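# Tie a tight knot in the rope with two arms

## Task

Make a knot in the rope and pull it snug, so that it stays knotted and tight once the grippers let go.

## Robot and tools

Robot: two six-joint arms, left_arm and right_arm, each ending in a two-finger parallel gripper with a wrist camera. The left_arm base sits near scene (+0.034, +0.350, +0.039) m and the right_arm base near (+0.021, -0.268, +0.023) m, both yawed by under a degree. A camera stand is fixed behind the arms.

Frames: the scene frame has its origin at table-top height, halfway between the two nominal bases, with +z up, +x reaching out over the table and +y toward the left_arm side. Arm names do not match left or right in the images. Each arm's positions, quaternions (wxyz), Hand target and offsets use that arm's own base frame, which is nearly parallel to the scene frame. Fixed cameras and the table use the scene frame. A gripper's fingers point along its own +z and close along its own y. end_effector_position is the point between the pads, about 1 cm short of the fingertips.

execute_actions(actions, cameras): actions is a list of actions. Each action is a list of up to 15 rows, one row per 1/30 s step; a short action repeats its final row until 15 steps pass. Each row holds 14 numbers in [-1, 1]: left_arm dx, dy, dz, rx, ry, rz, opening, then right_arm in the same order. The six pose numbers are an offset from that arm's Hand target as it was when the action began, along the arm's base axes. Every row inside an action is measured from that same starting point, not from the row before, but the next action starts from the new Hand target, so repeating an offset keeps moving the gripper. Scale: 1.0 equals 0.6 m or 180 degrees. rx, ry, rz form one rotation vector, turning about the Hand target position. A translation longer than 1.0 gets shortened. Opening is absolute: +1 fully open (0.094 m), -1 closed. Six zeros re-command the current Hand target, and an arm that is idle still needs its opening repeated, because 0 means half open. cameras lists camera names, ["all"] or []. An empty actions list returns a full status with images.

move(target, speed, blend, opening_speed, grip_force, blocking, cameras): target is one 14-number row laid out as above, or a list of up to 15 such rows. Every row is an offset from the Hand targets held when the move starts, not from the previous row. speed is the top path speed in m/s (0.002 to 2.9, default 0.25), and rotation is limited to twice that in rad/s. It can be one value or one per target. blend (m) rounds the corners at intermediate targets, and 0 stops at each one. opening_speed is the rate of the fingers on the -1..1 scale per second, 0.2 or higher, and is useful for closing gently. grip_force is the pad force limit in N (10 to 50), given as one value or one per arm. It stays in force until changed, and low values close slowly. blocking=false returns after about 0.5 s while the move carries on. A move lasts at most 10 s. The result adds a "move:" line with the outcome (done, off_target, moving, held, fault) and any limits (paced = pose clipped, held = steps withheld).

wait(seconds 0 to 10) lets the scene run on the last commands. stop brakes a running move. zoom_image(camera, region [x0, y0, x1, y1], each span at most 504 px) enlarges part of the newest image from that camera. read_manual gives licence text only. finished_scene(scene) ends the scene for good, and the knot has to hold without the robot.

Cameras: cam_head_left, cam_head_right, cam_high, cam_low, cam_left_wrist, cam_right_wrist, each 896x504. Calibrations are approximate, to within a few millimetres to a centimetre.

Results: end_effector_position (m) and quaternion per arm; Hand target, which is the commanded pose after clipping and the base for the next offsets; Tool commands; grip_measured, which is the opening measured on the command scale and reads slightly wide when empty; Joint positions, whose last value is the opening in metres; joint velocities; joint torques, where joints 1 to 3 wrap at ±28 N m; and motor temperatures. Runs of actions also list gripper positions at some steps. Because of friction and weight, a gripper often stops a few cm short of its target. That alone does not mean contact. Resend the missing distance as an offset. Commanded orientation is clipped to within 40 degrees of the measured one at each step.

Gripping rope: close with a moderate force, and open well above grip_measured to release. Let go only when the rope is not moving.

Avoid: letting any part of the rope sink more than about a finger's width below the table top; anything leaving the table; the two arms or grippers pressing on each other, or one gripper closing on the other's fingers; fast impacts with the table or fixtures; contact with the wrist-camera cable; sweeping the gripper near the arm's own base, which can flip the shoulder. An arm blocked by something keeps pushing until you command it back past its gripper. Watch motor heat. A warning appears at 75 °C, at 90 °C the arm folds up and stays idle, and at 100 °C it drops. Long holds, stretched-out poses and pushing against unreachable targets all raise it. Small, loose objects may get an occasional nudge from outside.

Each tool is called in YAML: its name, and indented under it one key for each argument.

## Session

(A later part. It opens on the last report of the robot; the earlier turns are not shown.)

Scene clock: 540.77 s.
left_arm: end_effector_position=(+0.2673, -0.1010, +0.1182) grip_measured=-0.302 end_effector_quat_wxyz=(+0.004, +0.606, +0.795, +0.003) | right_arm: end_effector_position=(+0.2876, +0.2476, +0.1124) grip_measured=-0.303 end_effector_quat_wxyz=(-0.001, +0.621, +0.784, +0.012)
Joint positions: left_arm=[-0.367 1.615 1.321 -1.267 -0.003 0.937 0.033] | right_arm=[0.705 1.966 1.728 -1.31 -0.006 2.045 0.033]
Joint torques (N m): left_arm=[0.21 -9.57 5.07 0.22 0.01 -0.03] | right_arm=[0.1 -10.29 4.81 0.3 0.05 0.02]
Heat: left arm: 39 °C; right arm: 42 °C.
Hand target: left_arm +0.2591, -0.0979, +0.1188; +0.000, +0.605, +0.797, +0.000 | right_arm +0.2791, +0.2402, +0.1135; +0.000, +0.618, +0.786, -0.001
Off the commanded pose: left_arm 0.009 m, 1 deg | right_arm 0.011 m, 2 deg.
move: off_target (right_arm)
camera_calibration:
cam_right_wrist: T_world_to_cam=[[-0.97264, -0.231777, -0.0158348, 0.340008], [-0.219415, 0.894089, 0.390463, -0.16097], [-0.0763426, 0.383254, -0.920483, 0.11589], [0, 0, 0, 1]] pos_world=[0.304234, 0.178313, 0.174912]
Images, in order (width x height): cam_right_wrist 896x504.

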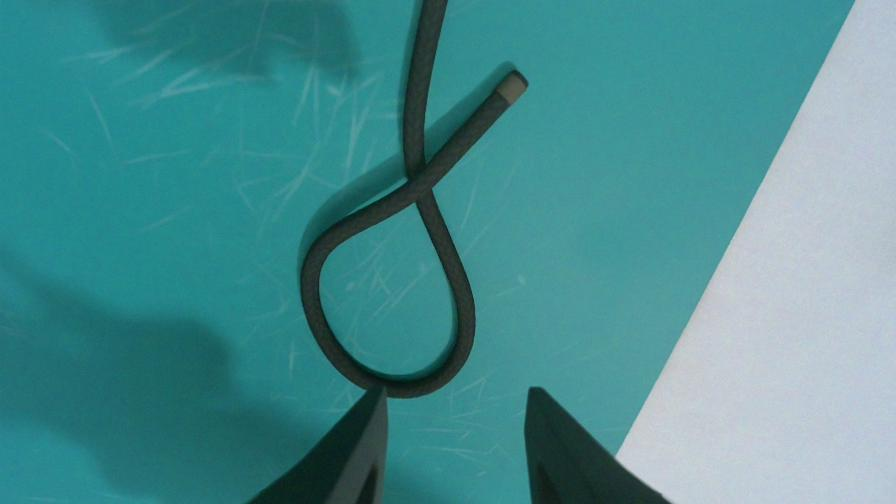

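move:
  target:
    - [0,0,0,0,0,0,-0.3,0.065,-0.25,-0.083,0,0,-0.045,-0.3]
    - [0.06,-0.5,-0.06,0,0,0.75,-0.3,0.065,-0.25,-0.083,0,0,-0.045,-0.3]
  speed: 0.35
  blend: [0.03,0]
  cameras: ["cam_right_wrist","cam_left_wrist"]

Scene clock: 593.57 s.
left_arm: end_effector_position=(+0.2966, -0.3745, +0.0910) grip_measured=-0.302 end_effector_quat_wxyz=(+0.010, -0.370, +0.928, -0.037) | right_arm: end_effector_position=(+0.3221, +0.0907, +0.0587) grip_measured=-0.303 end_effector_quat_wxyz=(-0.006, +0.675, +0.738, -0.007)
Joint positions: left_arm=[-0.902 2.372 2.286 -1.409 0.002 -1.66 0.033] | right_arm=[0.27 1.859 1.368 -1.099 -0.002 1.752 0.033]
Joint torques (N m): left_arm=[0.35 -14.82 6.34 0.39 -0.03 0.03] | right_arm=[0.23 -10.35 4.52 0.5 0.02 -0.01]
Heat: left arm: 39 °C; right arm: 43 °C.
Hand target: left_arm +0.2963, -0.3714, +0.0907; +0.009, -0.370, +0.928, -0.032 (not the last commanded pose) | right_arm +0.3181, +0.0903, +0.0638; +0.000, +0.672, +0.741, -0.001
Off the commanded pose: left_arm 0.025 m, 18 deg | right_arm 0.006 m, 1 deg.
move: held (left_arm; a check stopped the path); path passed 1 of 2 targets; limits=held
pose unreachable (left arm): on one or more control steps of this call, first in action 0 (counted from 0), this arm could not follow its commanded pose, so it was not sent that pose on those steps. It may still have moved: this result reports where it is.
cause: moving toward the commanded pose would bring a part of the arm too close to another arm (this arm's wrist (the part past joint 4) and the right arm's wrist (the part past joint 4), 18 mm apart when this arm was first held).
camera_calibration:
cam_left_wrist: T_world_to_cam=[[0.673852, -0.733219, 0.0911786, -0.480656], [-0.691975, -0.583, 0.425772, -0.0146716], [-0.259027, -0.35, -0.900225, 0.12033], [0, 0, 0, 1]] pos_world=[0.344907, -0.318864, 0.158396]
cam_right_wrist: T_world_to_cam=[[-0.995485, -0.0926564, 0.0205882, 0.328809], [-0.0782389, 0.923843, 0.374691, -0.0393716], [-0.0537377, 0.371388, -0.926921, 0.12343], [0, 0, 0, 1]] pos_world=[0.330877, 0.0209989, 0.122393]
Images, in order (width x height): cam_left_wrist 896x504, cam_right_wrist 896x504.

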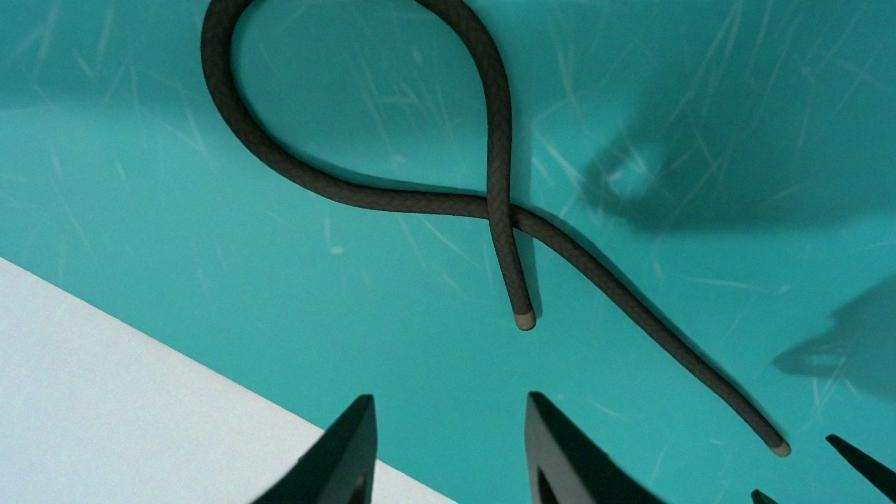

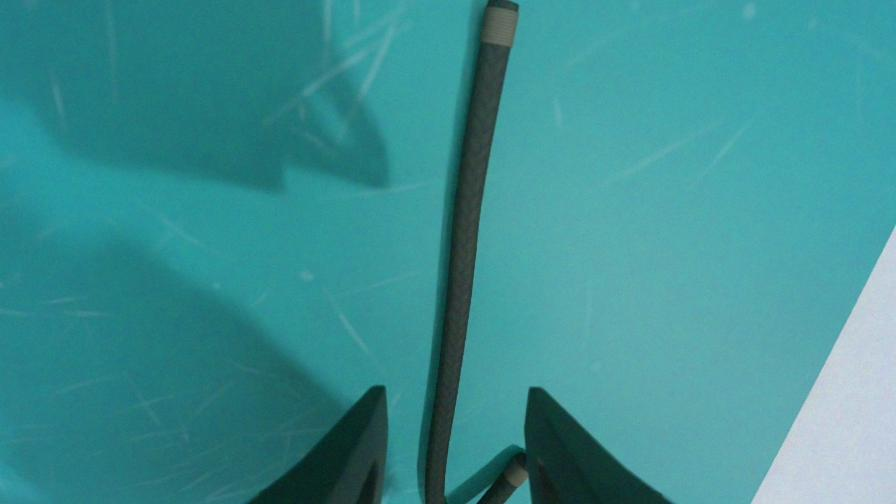

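move:
  target:
    - [0,0,0.02,0,0,0,-0.3,0,-0.184,0.094,0,0,0,-0.3]
    - [0.004,-0.104,-0.1,0.0152,0.0148,0.0747,-0.3,0,-0.184,0.094,0,0,0,-0.3]
  speed: 0.25
  cameras: ["cam_left_wrist"]

Scene clock: 617.87 s.
left_arm: end_effector_position=(+0.2983, -0.4383, +0.0362) grip_measured=-0.302 end_effector_quat_wxyz=(+0.004, -0.470, +0.882, -0.044) | right_arm: end_effector_position=(+0.3156, -0.0192, +0.1068) grip_measured=-0.303 end_effector_quat_wxyz=(-0.013, +0.674, +0.739, -0.008)
Joint positions: left_arm=[-0.974 2.774 2.824 -1.532 0.002 -1.954 0.033] | right_arm=[-0.066 1.77 1.45 -1.28 -0.003 1.412 0.033]
Joint torques (N m): left_arm=[0.43 -14.58 8.66 0.21 -0.05 -0.09] | right_arm=[-0.03 -8.73 8.49 0.19 0.03 0]
Heat: left arm: 41 °C; right arm: 42 °C.
Hand target: left_arm +0.2987, -0.4339, +0.0306; +0.000, -0.476, +0.879, +0.000 | right_arm +0.3182, -0.0202, +0.1202; +0.000, +0.672, +0.741, -0.001
Off the commanded pose: left_arm 0.007 m, 5 deg | right_arm 0.014 m, 2 deg.
joint sent to its limit (left arm) — joint 4 (wrist pitch), lower limit. The joint targets are off in orientation, not in position.
move: off_target (left_arm, right_arm)
camera_calibration:
cam_left_wrist: T_world_to_cam=[[0.819086, -0.56524, 0.0979938, -0.493555], [-0.543257, -0.709378, 0.44906, -0.127904], [-0.184312, -0.421054, -0.888112, -0.00474576], [0, 0, 0, 1]] pos_world=[0.333904, -0.371708, 0.101587]
Images, in order (width x height): cam_left_wrist 896x504.

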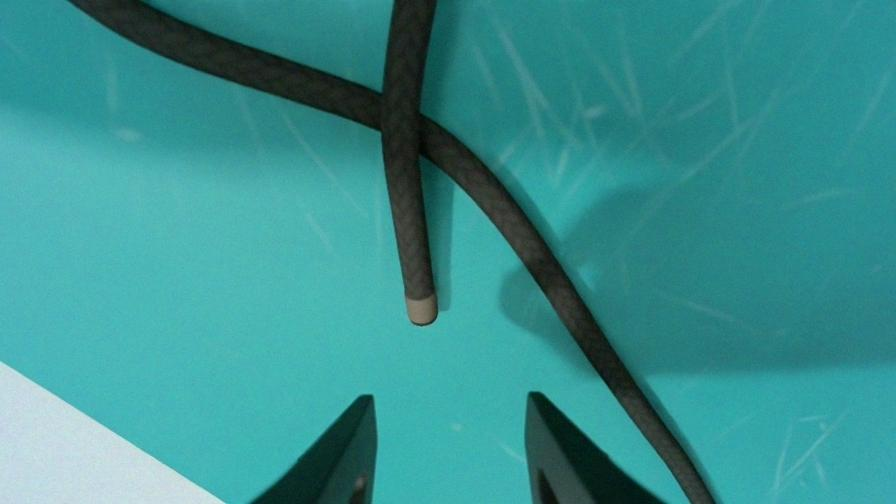

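move:
  target:
    - [-0.008,0.005,-0.105,0,0,0,-0.3,0,0,0,0,0,0,-0.3]
    - [-0.008,0.005,-0.105,0,0,0,-0.86,0,0,0,0,0,0,-0.3]
  speed: 0.1
  cameras: ["cam_left_wrist"]

Scene clock: 627.47 s.
left_arm: end_effector_position=(+0.2968, -0.4361, -0.0133) grip_measured=-0.857 end_effector_quat_wxyz=(+0.001, -0.472, +0.881, -0.020) | right_arm: end_effector_position=(+0.3156, -0.0192, +0.1068) grip_measured=-0.303 end_effector_quat_wxyz=(-0.013, +0.674, +0.739, -0.008)
Joint positions: left_arm=[-0.974 2.78 2.639 -1.391 0.002 -1.958 0.007] | right_arm=[-0.066 1.77 1.45 -1.28 -0.003 1.412 0.033]
Joint torques (N m): left_arm=[0.06 -14.42 5.33 0.46 -0.05 -0.08] | right_arm=[-0.03 -8.75 8.47 0.19 0.03 -0.01]
Motor temperatures (°C): left_arm=[29 44 33 31 31 31 29] | right_arm=[30 43 38 31 30 31 31]
Heat: left arm: 44 °C; right arm: 43 °C.
Hand target: left_arm +0.2939, -0.4308, -0.0323; +0.000, -0.476, +0.879, +0.000 | right_arm +0.3182, -0.0202, +0.1202; +0.000, +0.672, +0.741, -0.001
Off the commanded pose: left_arm 0.020 m, 2 deg | right_arm 0.014 m, 2 deg.
move: off_target (left_arm, right_arm); target 2's new opening was sent with left_arm's hand 0.020 m and 2 deg from that target
camera_calibration:
cam_left_wrist: T_world_to_cam=[[0.823546, -0.564909, 0.0514741, -0.488076], [-0.527775, -0.729816, 0.434537, -0.118657], [-0.207907, -0.385028, -0.899182, -0.0253817], [0, 0, 0, 1]] pos_world=[0.334052, -0.372089, 0.0538612]
Images, in order (width x height): cam_left_wrist 896x504.

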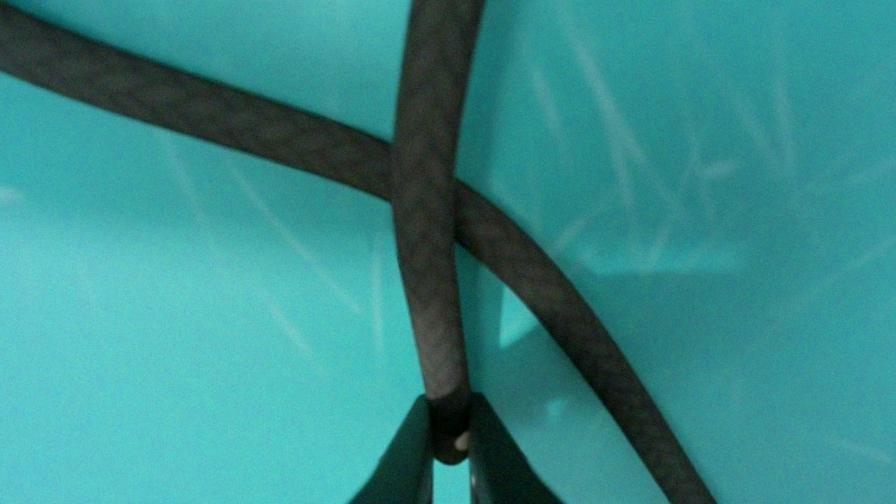

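move:
  target:
    - [-0.005,-0.005,0.09,0,0,0,-0.87,0,0,0,0,0,0,-0.3]
    - [-0.09,0.018,0.09,0,0,-0.205,-0.87,0,0,0,0,0,0,-0.3]
    - [-0.14,0.10,0.09,0,0,-0.54,-0.87,0,0,0,0,0,0,-0.3]
  speed: 0.2
  blend: [0.01,0.02,0]
  cameras: ["cam_left_wrist","cam_low","cam_high"]

zoom_image:
  camera: "cam_high"
  region: [340, 210, 480, 330]

Scene clock: 646.20 s.
left_arm: end_effector_position=(+0.2102, -0.3685, +0.0123) grip_measured=-0.867 end_effector_quat_wxyz=(-0.014, +0.340, +0.940, +0.010) | right_arm: end_effector_position=(+0.3156, -0.0192, +0.1068) grip_measured=-0.303 end_effector_quat_wxyz=(-0.013, +0.674, +0.739, -0.008)
Joint positions: left_arm=[-1.054 2.259 1.78 -1.125 0.002 -0.36 0.006] | right_arm=[-0.066 1.77 1.45 -1.28 -0.003 1.412 0.033]
Joint velocities: left_arm=[-0.002 -0.027 -0.002 -0.022 -0.095 -0.007 0.014] | right_arm=[within noise]
Joint torques (N m): left_arm=[-0.28 -16.64 4.89 0.44 -0.04 0.05] | right_arm=[-0.03 -8.75 8.47 0.18 0.03 0]
Heat: left arm: 48 °C; right arm: 43 °C.
Hand target: left_arm +0.2098, -0.3709, +0.0216; +0.000, +0.345, +0.939, +0.000 | right_arm +0.3182, -0.0202, +0.1202; +0.000, +0.672, +0.741, -0.001
Off the commanded pose: left_arm 0.010 m, 2 deg | right_arm 0.014 m, 2 deg.
move: off_target (right_arm)
camera_calibration:
cam_left_wrist: T_world_to_cam=[[-0.650475, -0.759495, 0.00702198, -0.141197], [-0.676471, 0.583522, 0.449321, 0.388895], [-0.345355, 0.287522, -0.893343, 0.282285], [0, 0, 0, 1]] pos_world=[0.268719, -0.41533, 0.0784304]
Images, in order (width x height): cam_high 896x504, cam_low 896x504, cam_left_wrist 896x504.

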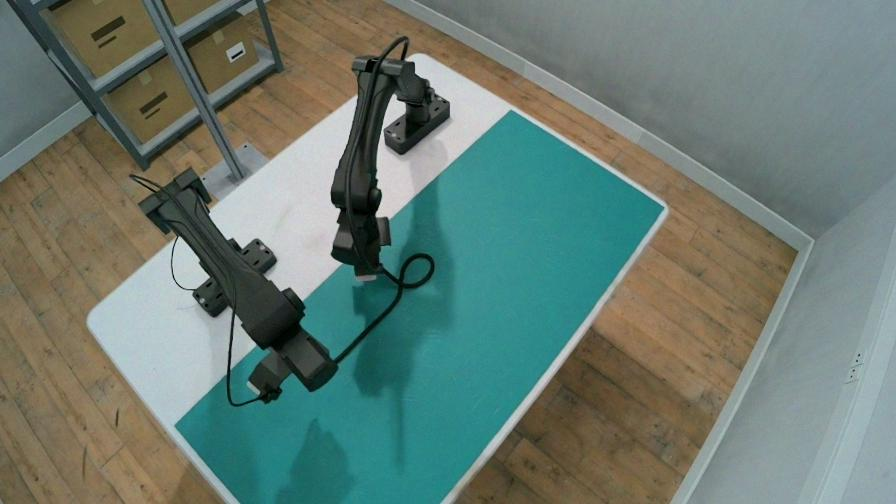

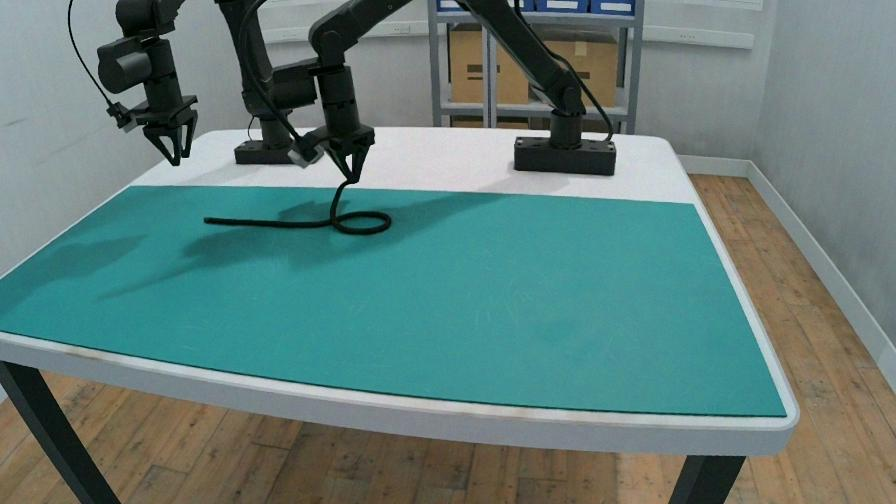

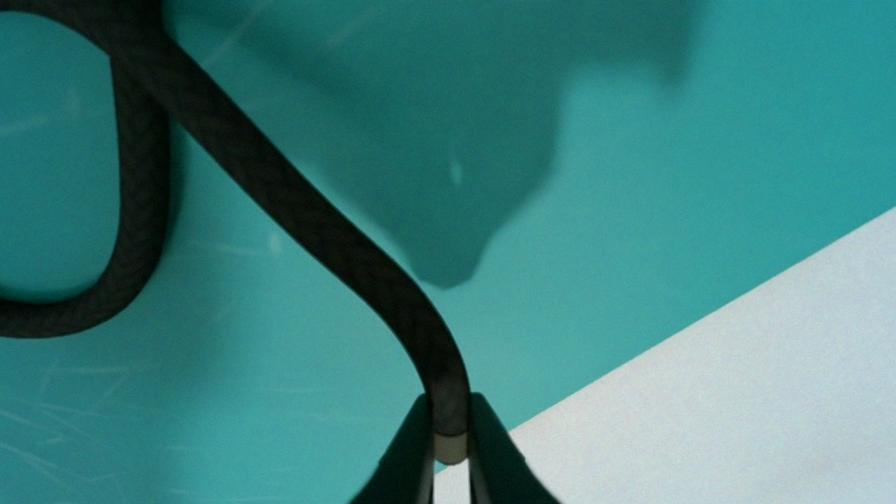

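Scaled by 3.600.

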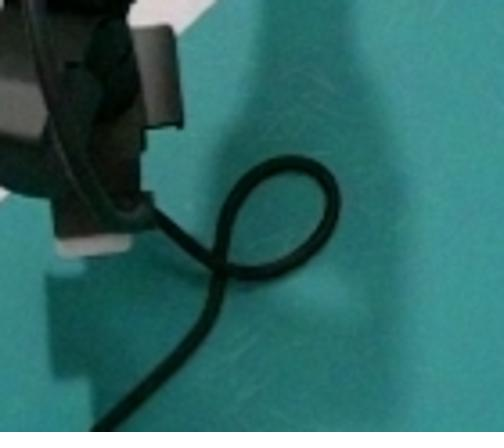

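move:
  target:
    - [0.009,0.085,0,0,0,-0.278,-0.87,0,0,0,0,0,0,-0.3]
    - [0.05,0.143,0.0,0,0,-0.55,-0.87,0.01,0.12,-0.08,0,0,0,-0.3]
  speed: 0.2
  blend: [0.02,0]
  cameras: ["cam_left_wrist","cam_right_wrist","cam_low","cam_high"]

zoom_image:
  camera: "cam_high"
  region: [340, 210, 480, 330]

Scene clock: 658.57 s.
left_arm: end_effector_position=(+0.2393, -0.2867, +0.0158) grip_measured=-0.867 end_effector_quat_wxyz=(-0.011, +0.937, +0.350, -0.002) | right_arm: end_effector_position=(+0.3295, +0.0513, +0.0846) grip_measured=-0.303 end_effector_quat_wxyz=(+0.010, +0.672, +0.741, +0.015)
Joint positions: left_arm=[-0.879 2.053 1.464 -1.005 -0.003 1.548 0.006] | right_arm=[0.15 1.785 1.379 -1.13 -0.004 1.623 0.033]
Joint velocities: left_arm=[0.012 -0.007 -0.007 0.022 0.051 -0.037 0.013] | right_arm=[within noise]
Joint torques (N m): left_arm=[0.51 -14.28 4.72 0.4 0.02 0.1] | right_arm=[0.49 -5.79 4.89 0.64 0.03 0.11]
Heat: left arm: 48 °C; right arm: 43 °C.
Hand target: left_arm +0.2398, -0.2851, +0.0217; +0.000, +0.938, +0.348, +0.000 | right_arm +0.3241, +0.0519, +0.0722; +0.000, +0.672, +0.741, -0.001
Off the commanded pose: left_arm 0.006 m, 1 deg | right_arm 0.014 m, 2 deg.
move: off_target (right_arm)
camera_calibration:
cam_left_wrist: T_world_to_cam=[[-0.643372, 0.764553, 0.0391365, 0.374571], [0.703968, 0.570753, 0.422695, 0.0256126], [0.300835, 0.299501, -0.905427, 0.120899], [0, 0, 0, 1]] pos_world=[0.186588, -0.337207, 0.083979]
cam_right_wrist: T_world_to_cam=[[-0.99443, -0.100223, -0.0326264, 0.336644], [-0.105083, 0.918724, 0.380662, -0.00349933], [-0.00817658, 0.38197, -0.924138, 0.146688], [0, 0, 0, 1]] pos_world=[0.335601, -0.019076, 0.147876]
Images, in order (width x height): cam_high 896x504, cam_low 896x504, cam_left_wrist 896x504, cam_right_wrist 896x504.

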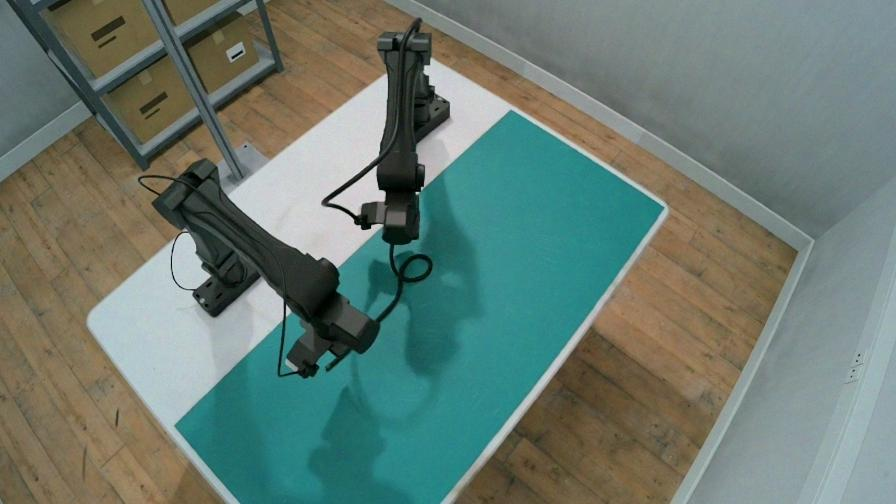

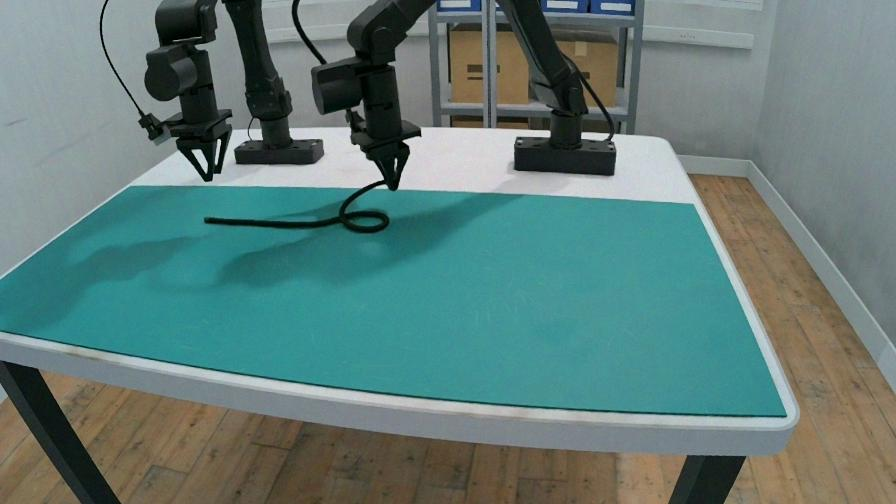

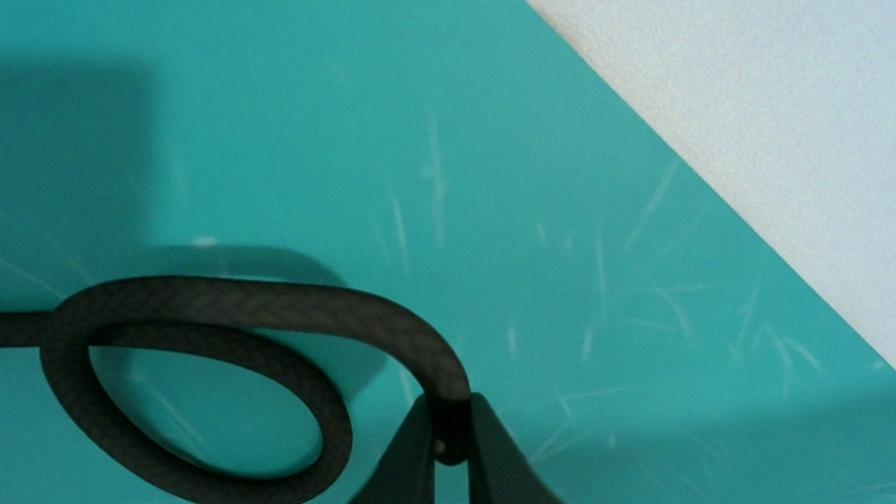

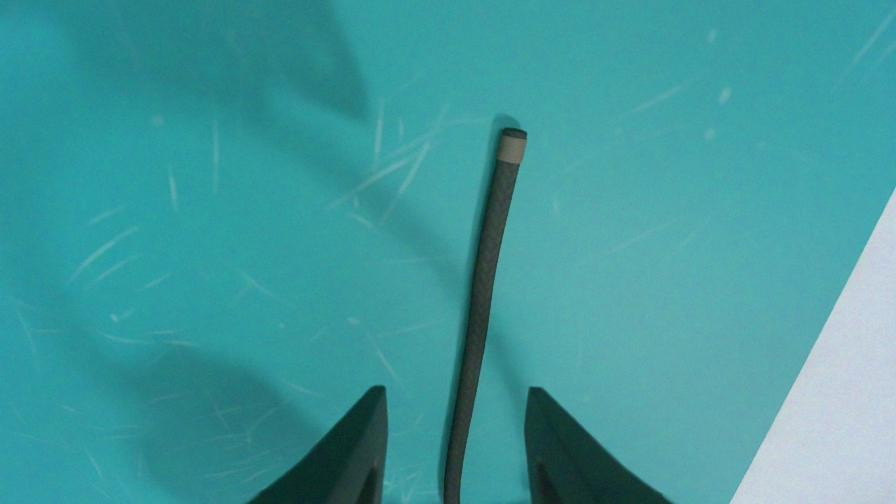

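Scaled by 3.600.

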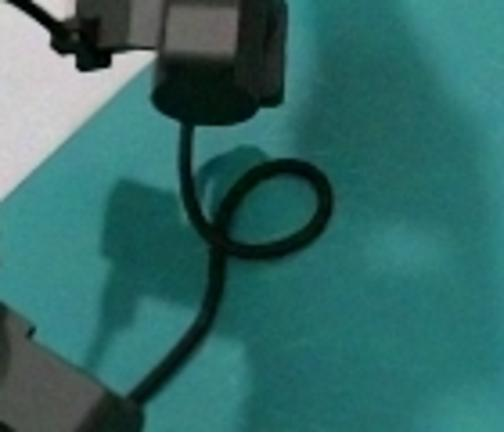

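move:
  target: [0,0,0,0,0,0,-0.87,-0.014,0.163,-0.085,0,0,-0.04,-0.3]
  speed: 0.25
  cameras: ["cam_right_wrist"]

Scene clock: 676.37 s.
left_arm: end_effector_position=(+0.2394, -0.2868, +0.0158) grip_measured=-0.866 end_effector_quat_wxyz=(-0.011, +0.937, +0.349, -0.002) | right_arm: end_effector_position=(+0.3188, +0.1534, +0.0307) grip_measured=-0.303 end_effector_quat_wxyz=(-0.001, +0.714, +0.700, +0.014)
Joint positions: left_arm=[-0.879 2.053 1.464 -1.005 -0.003 1.549 0.006] | right_arm=[0.44 1.92 1.333 -0.959 -0.011 2.032 0.033]
Joint torques (N m): left_arm=[0.53 -14.28 4.7 0.39 0.01 0.1] | right_arm=[-0.05 -6.78 5.38 0.6 0.09 0.13]
Heat: left arm: 44 °C; right arm: 40 °C.
Hand target: left_arm +0.2399, -0.2851, +0.0217; +0.000, +0.938, +0.348, +0.000 | right_arm +0.3157, +0.1497, +0.0212; +0.000, +0.717, +0.697, -0.001
Off the commanded pose: left_arm 0.006 m, 1 deg | right_arm 0.011 m, 2 deg.
move: off_target (right_arm)
camera_calibration:
cam_right_wrist: T_world_to_cam=[[-0.999708, 0.0178289, -0.0163153, 0.317509], [0.00992775, 0.91847, 0.395366, -0.114985], [0.022034, 0.395088, -0.918379, 0.0458237], [0, 0, 0, 1]] pos_world=[0.317548, 0.0818446, 0.0927247]
Images, in order (width x height): cam_right_wrist 896x504.

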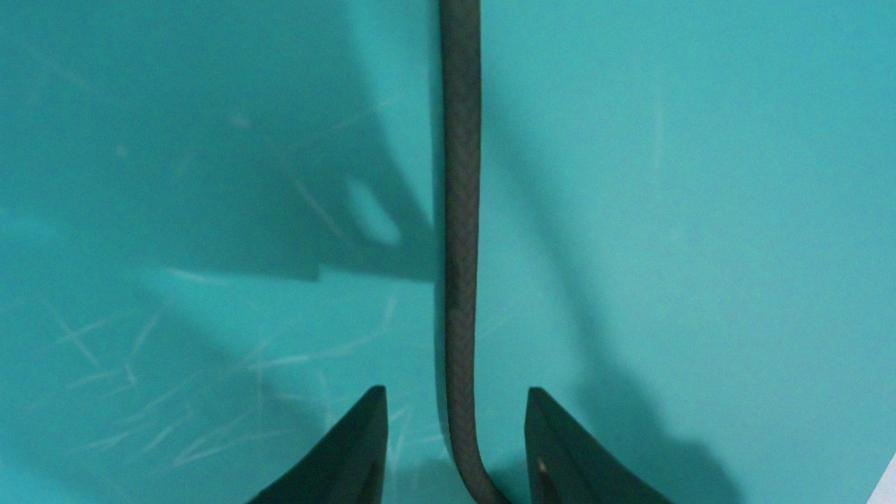

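move:
  target:
    - [0,0,0,0,0,0,-0.87,-0.006,0,-0.081,0,0,0,-0.3]
    - [0,0,0,0,0,0,-0.87,-0.006,0,-0.081,0,0,0,-0.86]
    - [0,0,0,0,0,0,-0.87,-0.02,0.12,-0.06,0,0,0,-0.86]
  speed: 0.12
  cameras: ["cam_right_wrist","cam_left_wrist","cam_low","cam_high"]

zoom_image:
  camera: "cam_high"
  region: [340, 210, 480, 330]

Scene clock: 685.90 s.
left_arm: end_effector_position=(+0.2394, -0.2868, +0.0158) grip_measured=-0.867 end_effector_quat_wxyz=(-0.011, +0.937, +0.349, -0.002) | right_arm: end_effector_position=(+0.3146, +0.1635, -0.0083) grip_measured=-0.847 end_effector_quat_wxyz=(+0.020, +0.709, +0.705, +0.005)
Joint positions: left_arm=[-0.879 2.053 1.464 -1.005 -0.003 1.549 0.006] | right_arm=[0.494 1.987 1.26 -0.823 0.035 2.071 0.007]
Joint velocities: left_arm=[-0.007 -0.017 -0.007 -0.022 0.022 -0.095 0.012] | right_arm=[within noise]
Joint torques (N m): left_arm=[0.51 -14.28 4.72 0.39 0.02 0.1] | right_arm=[-0.32 -8.5 5.7 0.54 0.01 0.03]
Heat: left arm: 44 °C; right arm: 40 °C.
Hand target: left_arm +0.2398, -0.2851, +0.0217; +0.000, +0.938, +0.348, +0.000 | right_arm +0.3149, +0.1622, -0.0085; +0.019, +0.711, +0.703, +0.005 (not the last commanded pose)
Off the commanded pose: left_arm 0.006 m, 1 deg | right_arm 0.060 m, 3 deg.
move: held (right_arm; a check stopped the path); path passed 2 of 3 targets; target 2's new opening was sent with right_arm's hand 0.019 m and 1 deg from that target; limits=held
pose unreachable (right arm): on one or more control steps of this call, first in action 0 (counted from 0), this arm could not follow its commanded pose, so it was not sent that pose on those steps. It may still have moved: this result reports where it is.
cause: moving toward the commanded pose would bring a part of the arm too close to another arm (this arm's wrist (the part past joint 4) and the left arm's wrist (the part past joint 4), where that arm would come to rest).
camera_calibration:
cam_left_wrist: T_world_to_cam=[[-0.642546, 0.765266, 0.0387733, 0.374688], [0.704501, 0.57011, 0.422675, 0.0252993], [0.301354, 0.298904, -0.905452, 0.120604], [0, 0, 0, 1]] pos_world=[0.186586, -0.337208, 0.0839796]
cam_right_wrist: T_world_to_cam=[[-0.999468, 0.00339218, -0.03243, 0.314709], [-0.00840065, 0.934212, 0.356621, -0.105897], [0.0315062, 0.356703, -0.933686, 0.00936203], [0, 0, 0, 1]] pos_world=[0.313358, 0.094523, 0.0567122]
Images, in order (width x height): cam_high 896x504, cam_low 896x504, cam_left_wrist 896x504, cam_right_wrist 896x504.

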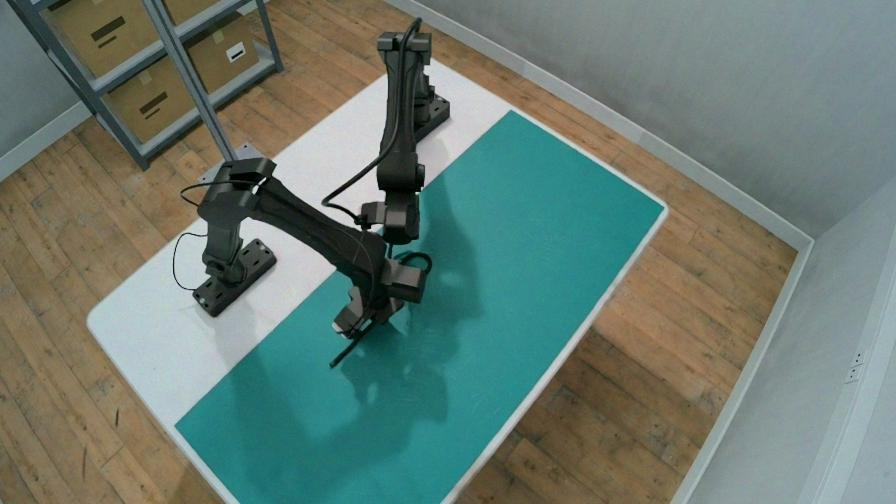

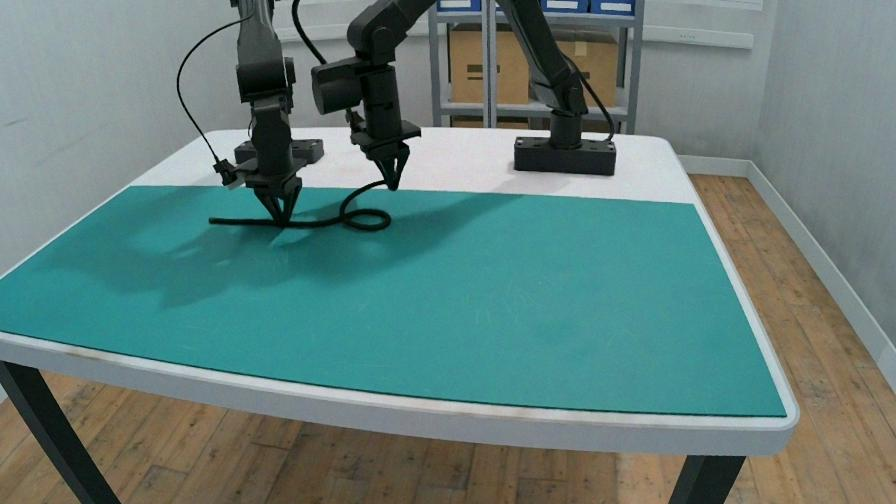

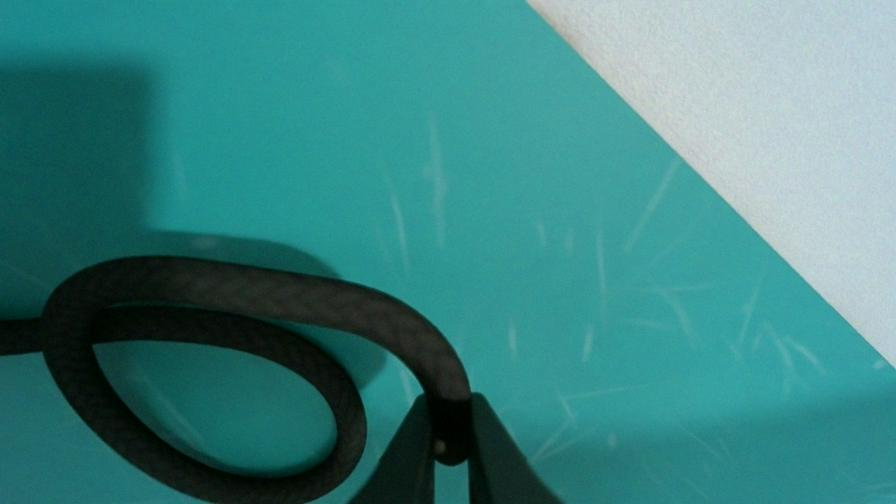

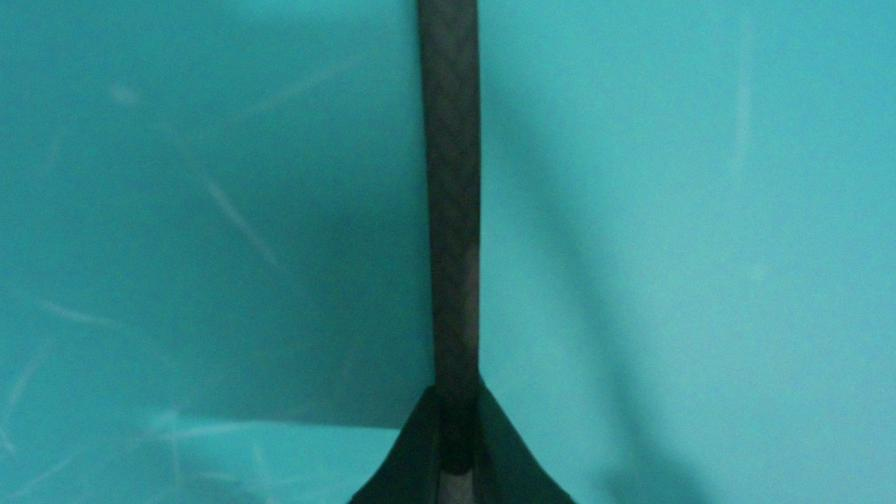

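Scaled by 3.600.

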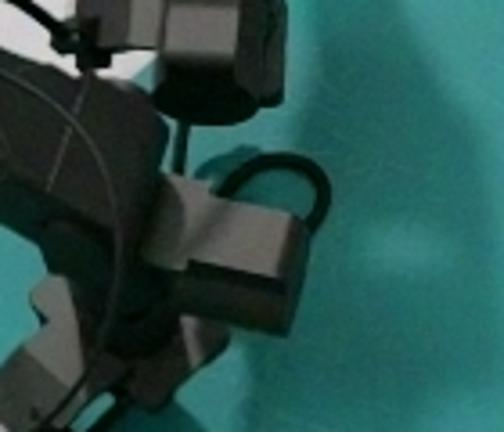

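move:
  target:
    - [0.005,-0.008,-0.093,0,0,0.16,-0.87,0,0,0,0,0,0,-0.3]
    - [0.005,-0.008,-0.093,0,0,0.16,-0.3,0,-0.05,0.15,0,0,0,-0.3]
    - [0.005,-0.008,0.1,0,0,0.16,-0.3,0,-0.05,0.15,0,0,0,-0.3]
    - [0.005,0.3,0.12,0,0,0.16,-0.3,0,-0.05,0.15,0,0,0,-0.3]
  speed: [0.1,0.2,0.15,0.25]
  cameras: ["cam_right_wrist","cam_left_wrist","cam_low","cam_high"]

zoom_image:
  camera: "cam_high"
  region: [340, 210, 480, 330]

Scene clock: 787.23 s.
left_arm: end_effector_position=(+0.2487, -0.1052, +0.0949) grip_measured=-0.302 end_effector_quat_wxyz=(-0.003, +0.819, +0.574, +0.005) | right_arm: end_effector_position=(+0.3143, +0.1345, +0.0731) grip_measured=-0.303 end_effector_quat_wxyz=(+0.018, +0.710, +0.704, +0.003)
Joint positions: left_arm=[-0.411 1.573 1.185 -1.182 -0.011 1.508 0.033] | right_arm=[0.417 1.84 1.402 -1.114 0.03 1.997 0.033]
Joint torques (N m): left_arm=[0.01 -8.66 4.88 0.35 0.1 0.1] | right_arm=[-0.42 -8.61 7.76 0.25 0.04 0]
Heat: left arm: 44 °C; right arm: 40 °C.
Hand target: left_arm +0.2429, -0.1050, +0.0937; +0.000, +0.822, +0.570, +0.000 | right_arm +0.3150, +0.1323, +0.0816; +0.019, +0.710, +0.703, +0.005
Off the commanded pose: left_arm 0.006 m, 1 deg | right_arm 0.009 m, 0 deg.
move: done; target 2's new opening was sent with left_arm's hand 0.016 m and 1 deg from that target
camera_calibration:
cam_left_wrist: T_world_to_cam=[[-0.935009, 0.354307, 0.0149948, 0.270425], [0.325999, 0.842124, 0.429596, 0.00393013], [0.139581, 0.406564, -0.902897, 0.186467], [0, 0, 0, 1]] pos_world=[0.225542, -0.174934, 0.162617]
cam_right_wrist: T_world_to_cam=[[-0.999611, 0.00567142, -0.0273131, 0.316528], [-0.00445882, 0.934042, 0.357134, -0.109133], [0.027537, 0.357117, -0.933654, 0.0969265], [0, 0, 0, 1]] pos_world=[0.313249, 0.0655257, 0.138116]
Images, in order (width x height): cam_high 896x504, cam_low 896x504, cam_left_wrist 896x504, cam_right_wrist 896x504.

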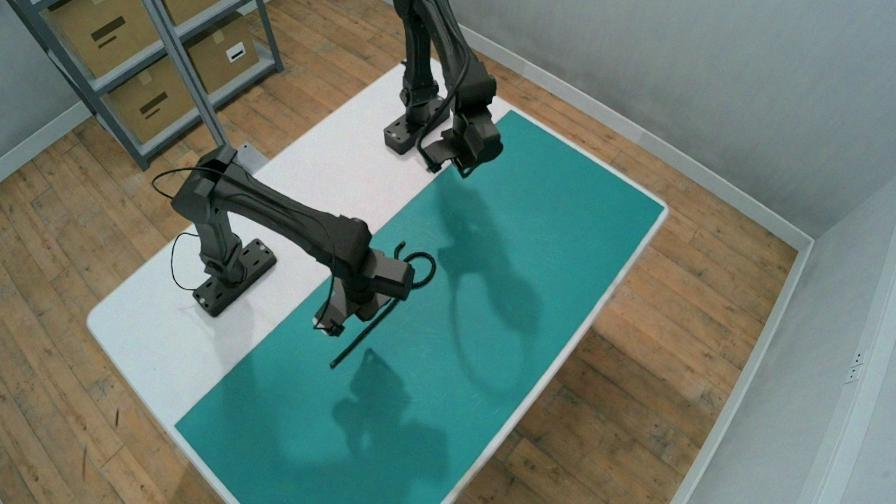

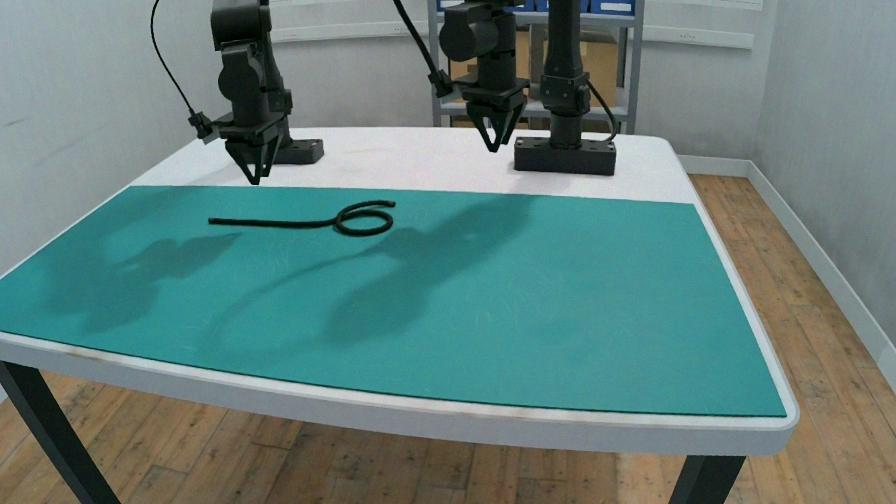

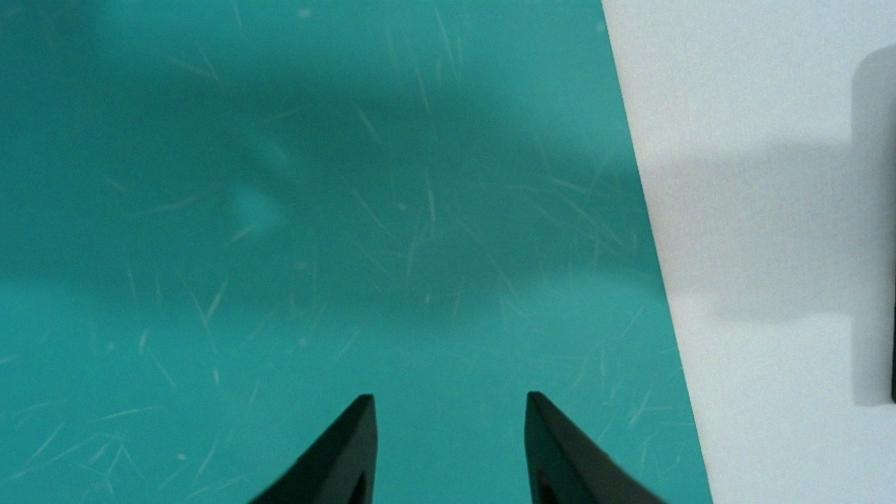

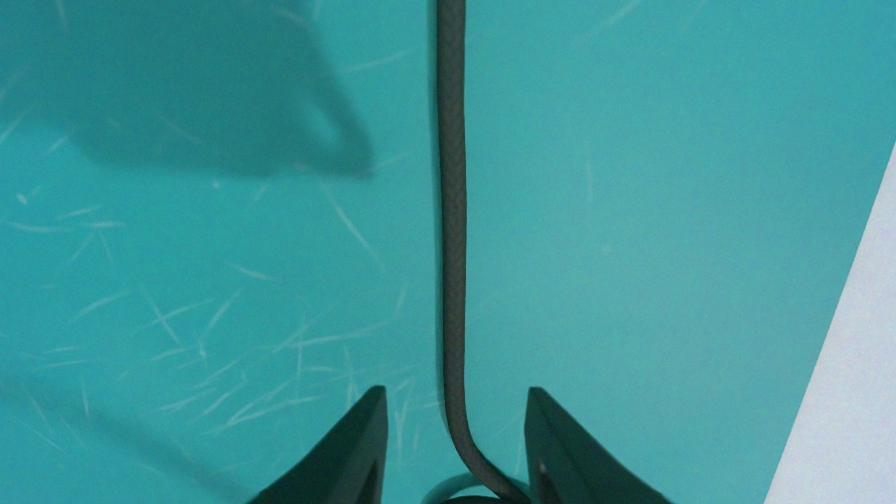

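Scaled by 3.600.

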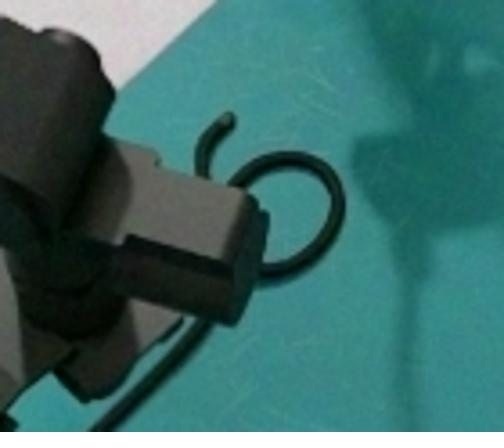

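move:
  target: [0,0.15,0.05,0,0,0,-0.3,-0.083,0.313,-0.023,0,0,0.909,-0.3]
  speed: 0.4
  cameras: ["cam_right_wrist","cam_high"]

zoom_image:
  camera: "cam_high"
  region: [340, 210, 480, 330]

Scene clock: 812.93 s.
left_arm: end_effector_position=(+0.2463, -0.0147, +0.1164) grip_measured=-0.302 end_effector_quat_wxyz=(-0.006, +0.820, +0.572, +0.000) | right_arm: end_effector_position=(+0.2652, +0.3153, +0.0716) grip_measured=-0.303 end_effector_quat_wxyz=(+0.006, -0.590, +0.807, +0.018)
Joint positions: left_arm=[-0.071 1.483 1.185 -1.28 -0.011 1.853 0.033] | right_arm=[0.854 2.113 1.782 -1.221 -0.033 -0.409 0.033]
Joint torques (N m): left_arm=[0.53 -7.94 7.41 0.08 0.09 0.11] | right_arm=[0.38 -7.79 8.83 0.32 -0.08 -0.04]
Heat: left arm: 44 °C; right arm: 40 °C.
Hand target: left_arm +0.2429, -0.0150, +0.1236; +0.000, +0.822, +0.570, +0.000 | right_arm +0.2651, +0.3201, +0.0678; -0.002, -0.595, +0.803, +0.020
Off the commanded pose: left_arm 0.008 m, 1 deg | right_arm 0.006 m, 1 deg.
move: done
camera_calibration:
cam_right_wrist: T_world_to_cam=[[0.953973, -0.299172, -0.020784, -0.156135], [-0.273708, -0.896905, 0.34734, 0.371672], [-0.122556, -0.325664, -0.937509, 0.287716], [0, 0, 0, 1]] pos_world=[0.28594, 0.380342, 0.137395]
Images, in order (width x height): cam_high 896x504, cam_right_wrist 896x504.

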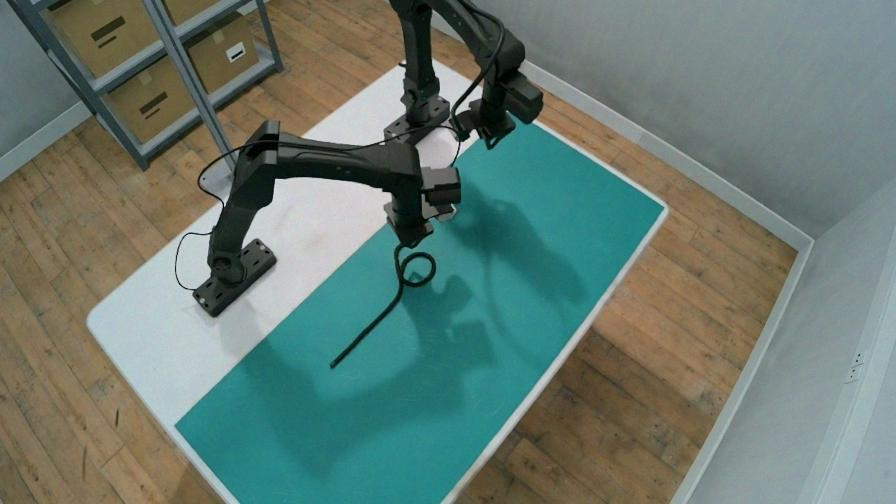

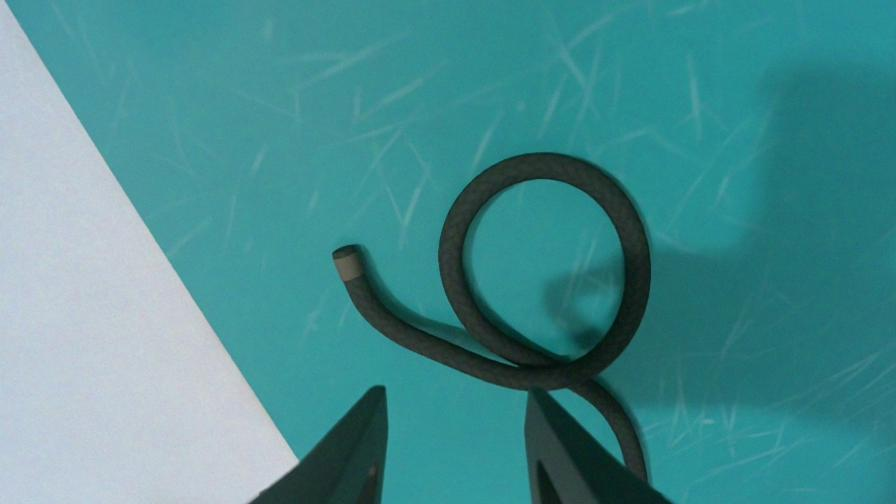

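Scaled by 3.600.

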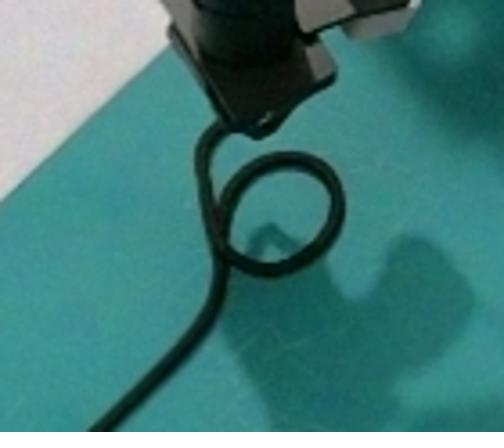

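move:
  target:
    - [0,0,0,0,0,0,-0.3,-0.0035,0.023,-0.12,0,0,0.04,-0.3]
    - [0,0,0,0,0,0,-0.3,-0.0035,0.023,-0.157,0,0,0.04,-0.3]
  speed: [0.2,0.08]
  blend: [0.01,0]
  cameras: ["cam_right_wrist"]

Scene clock: 829.07 s.
left_arm: end_effector_position=(+0.2463, -0.0147, +0.1164) grip_measured=-0.302 end_effector_quat_wxyz=(-0.006, +0.820, +0.572, +0.000) | right_arm: end_effector_position=(+0.2649, +0.3304, -0.0067) grip_measured=-0.303 end_effector_quat_wxyz=(-0.001, -0.639, +0.769, +0.017)
Joint positions: left_arm=[-0.071 1.483 1.185 -1.28 -0.011 1.853 0.033] | right_arm=[0.879 2.241 1.671 -0.996 -0.033 -0.508 0.033]
Joint torques (N m): left_arm=[0.53 -7.94 7.41 0.08 0.09 0.11] | right_arm=[0.4 -8.02 4.36 1.1 -0.06 -0.05]
Heat: left arm: 44 °C; right arm: 41 °C.
Hand target: left_arm +0.2429, -0.0150, +0.1236; +0.000, +0.822, +0.570, +0.000 | right_arm +0.2631, +0.3338, -0.0265; -0.003, -0.644, +0.765, +0.020
Off the commanded pose: left_arm 0.008 m, 1 deg | right_arm 0.020 m, 1 deg.
move: off_target (right_arm)
camera_calibration:
cam_right_wrist: T_world_to_cam=[[0.98337, -0.179901, -0.0248696, -0.200135], [-0.159312, -0.920242, 0.357455, 0.389776], [-0.0871925, -0.347548, -0.933599, 0.217034], [0, 0, 0, 1]] pos_world=[0.277826, 0.398113, 0.0583184]
Images, in order (width x height): cam_right_wrist 896x504.

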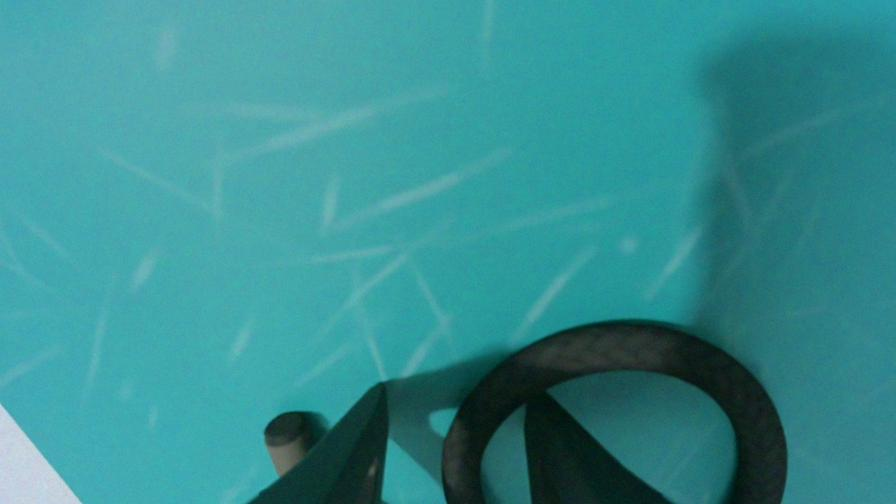

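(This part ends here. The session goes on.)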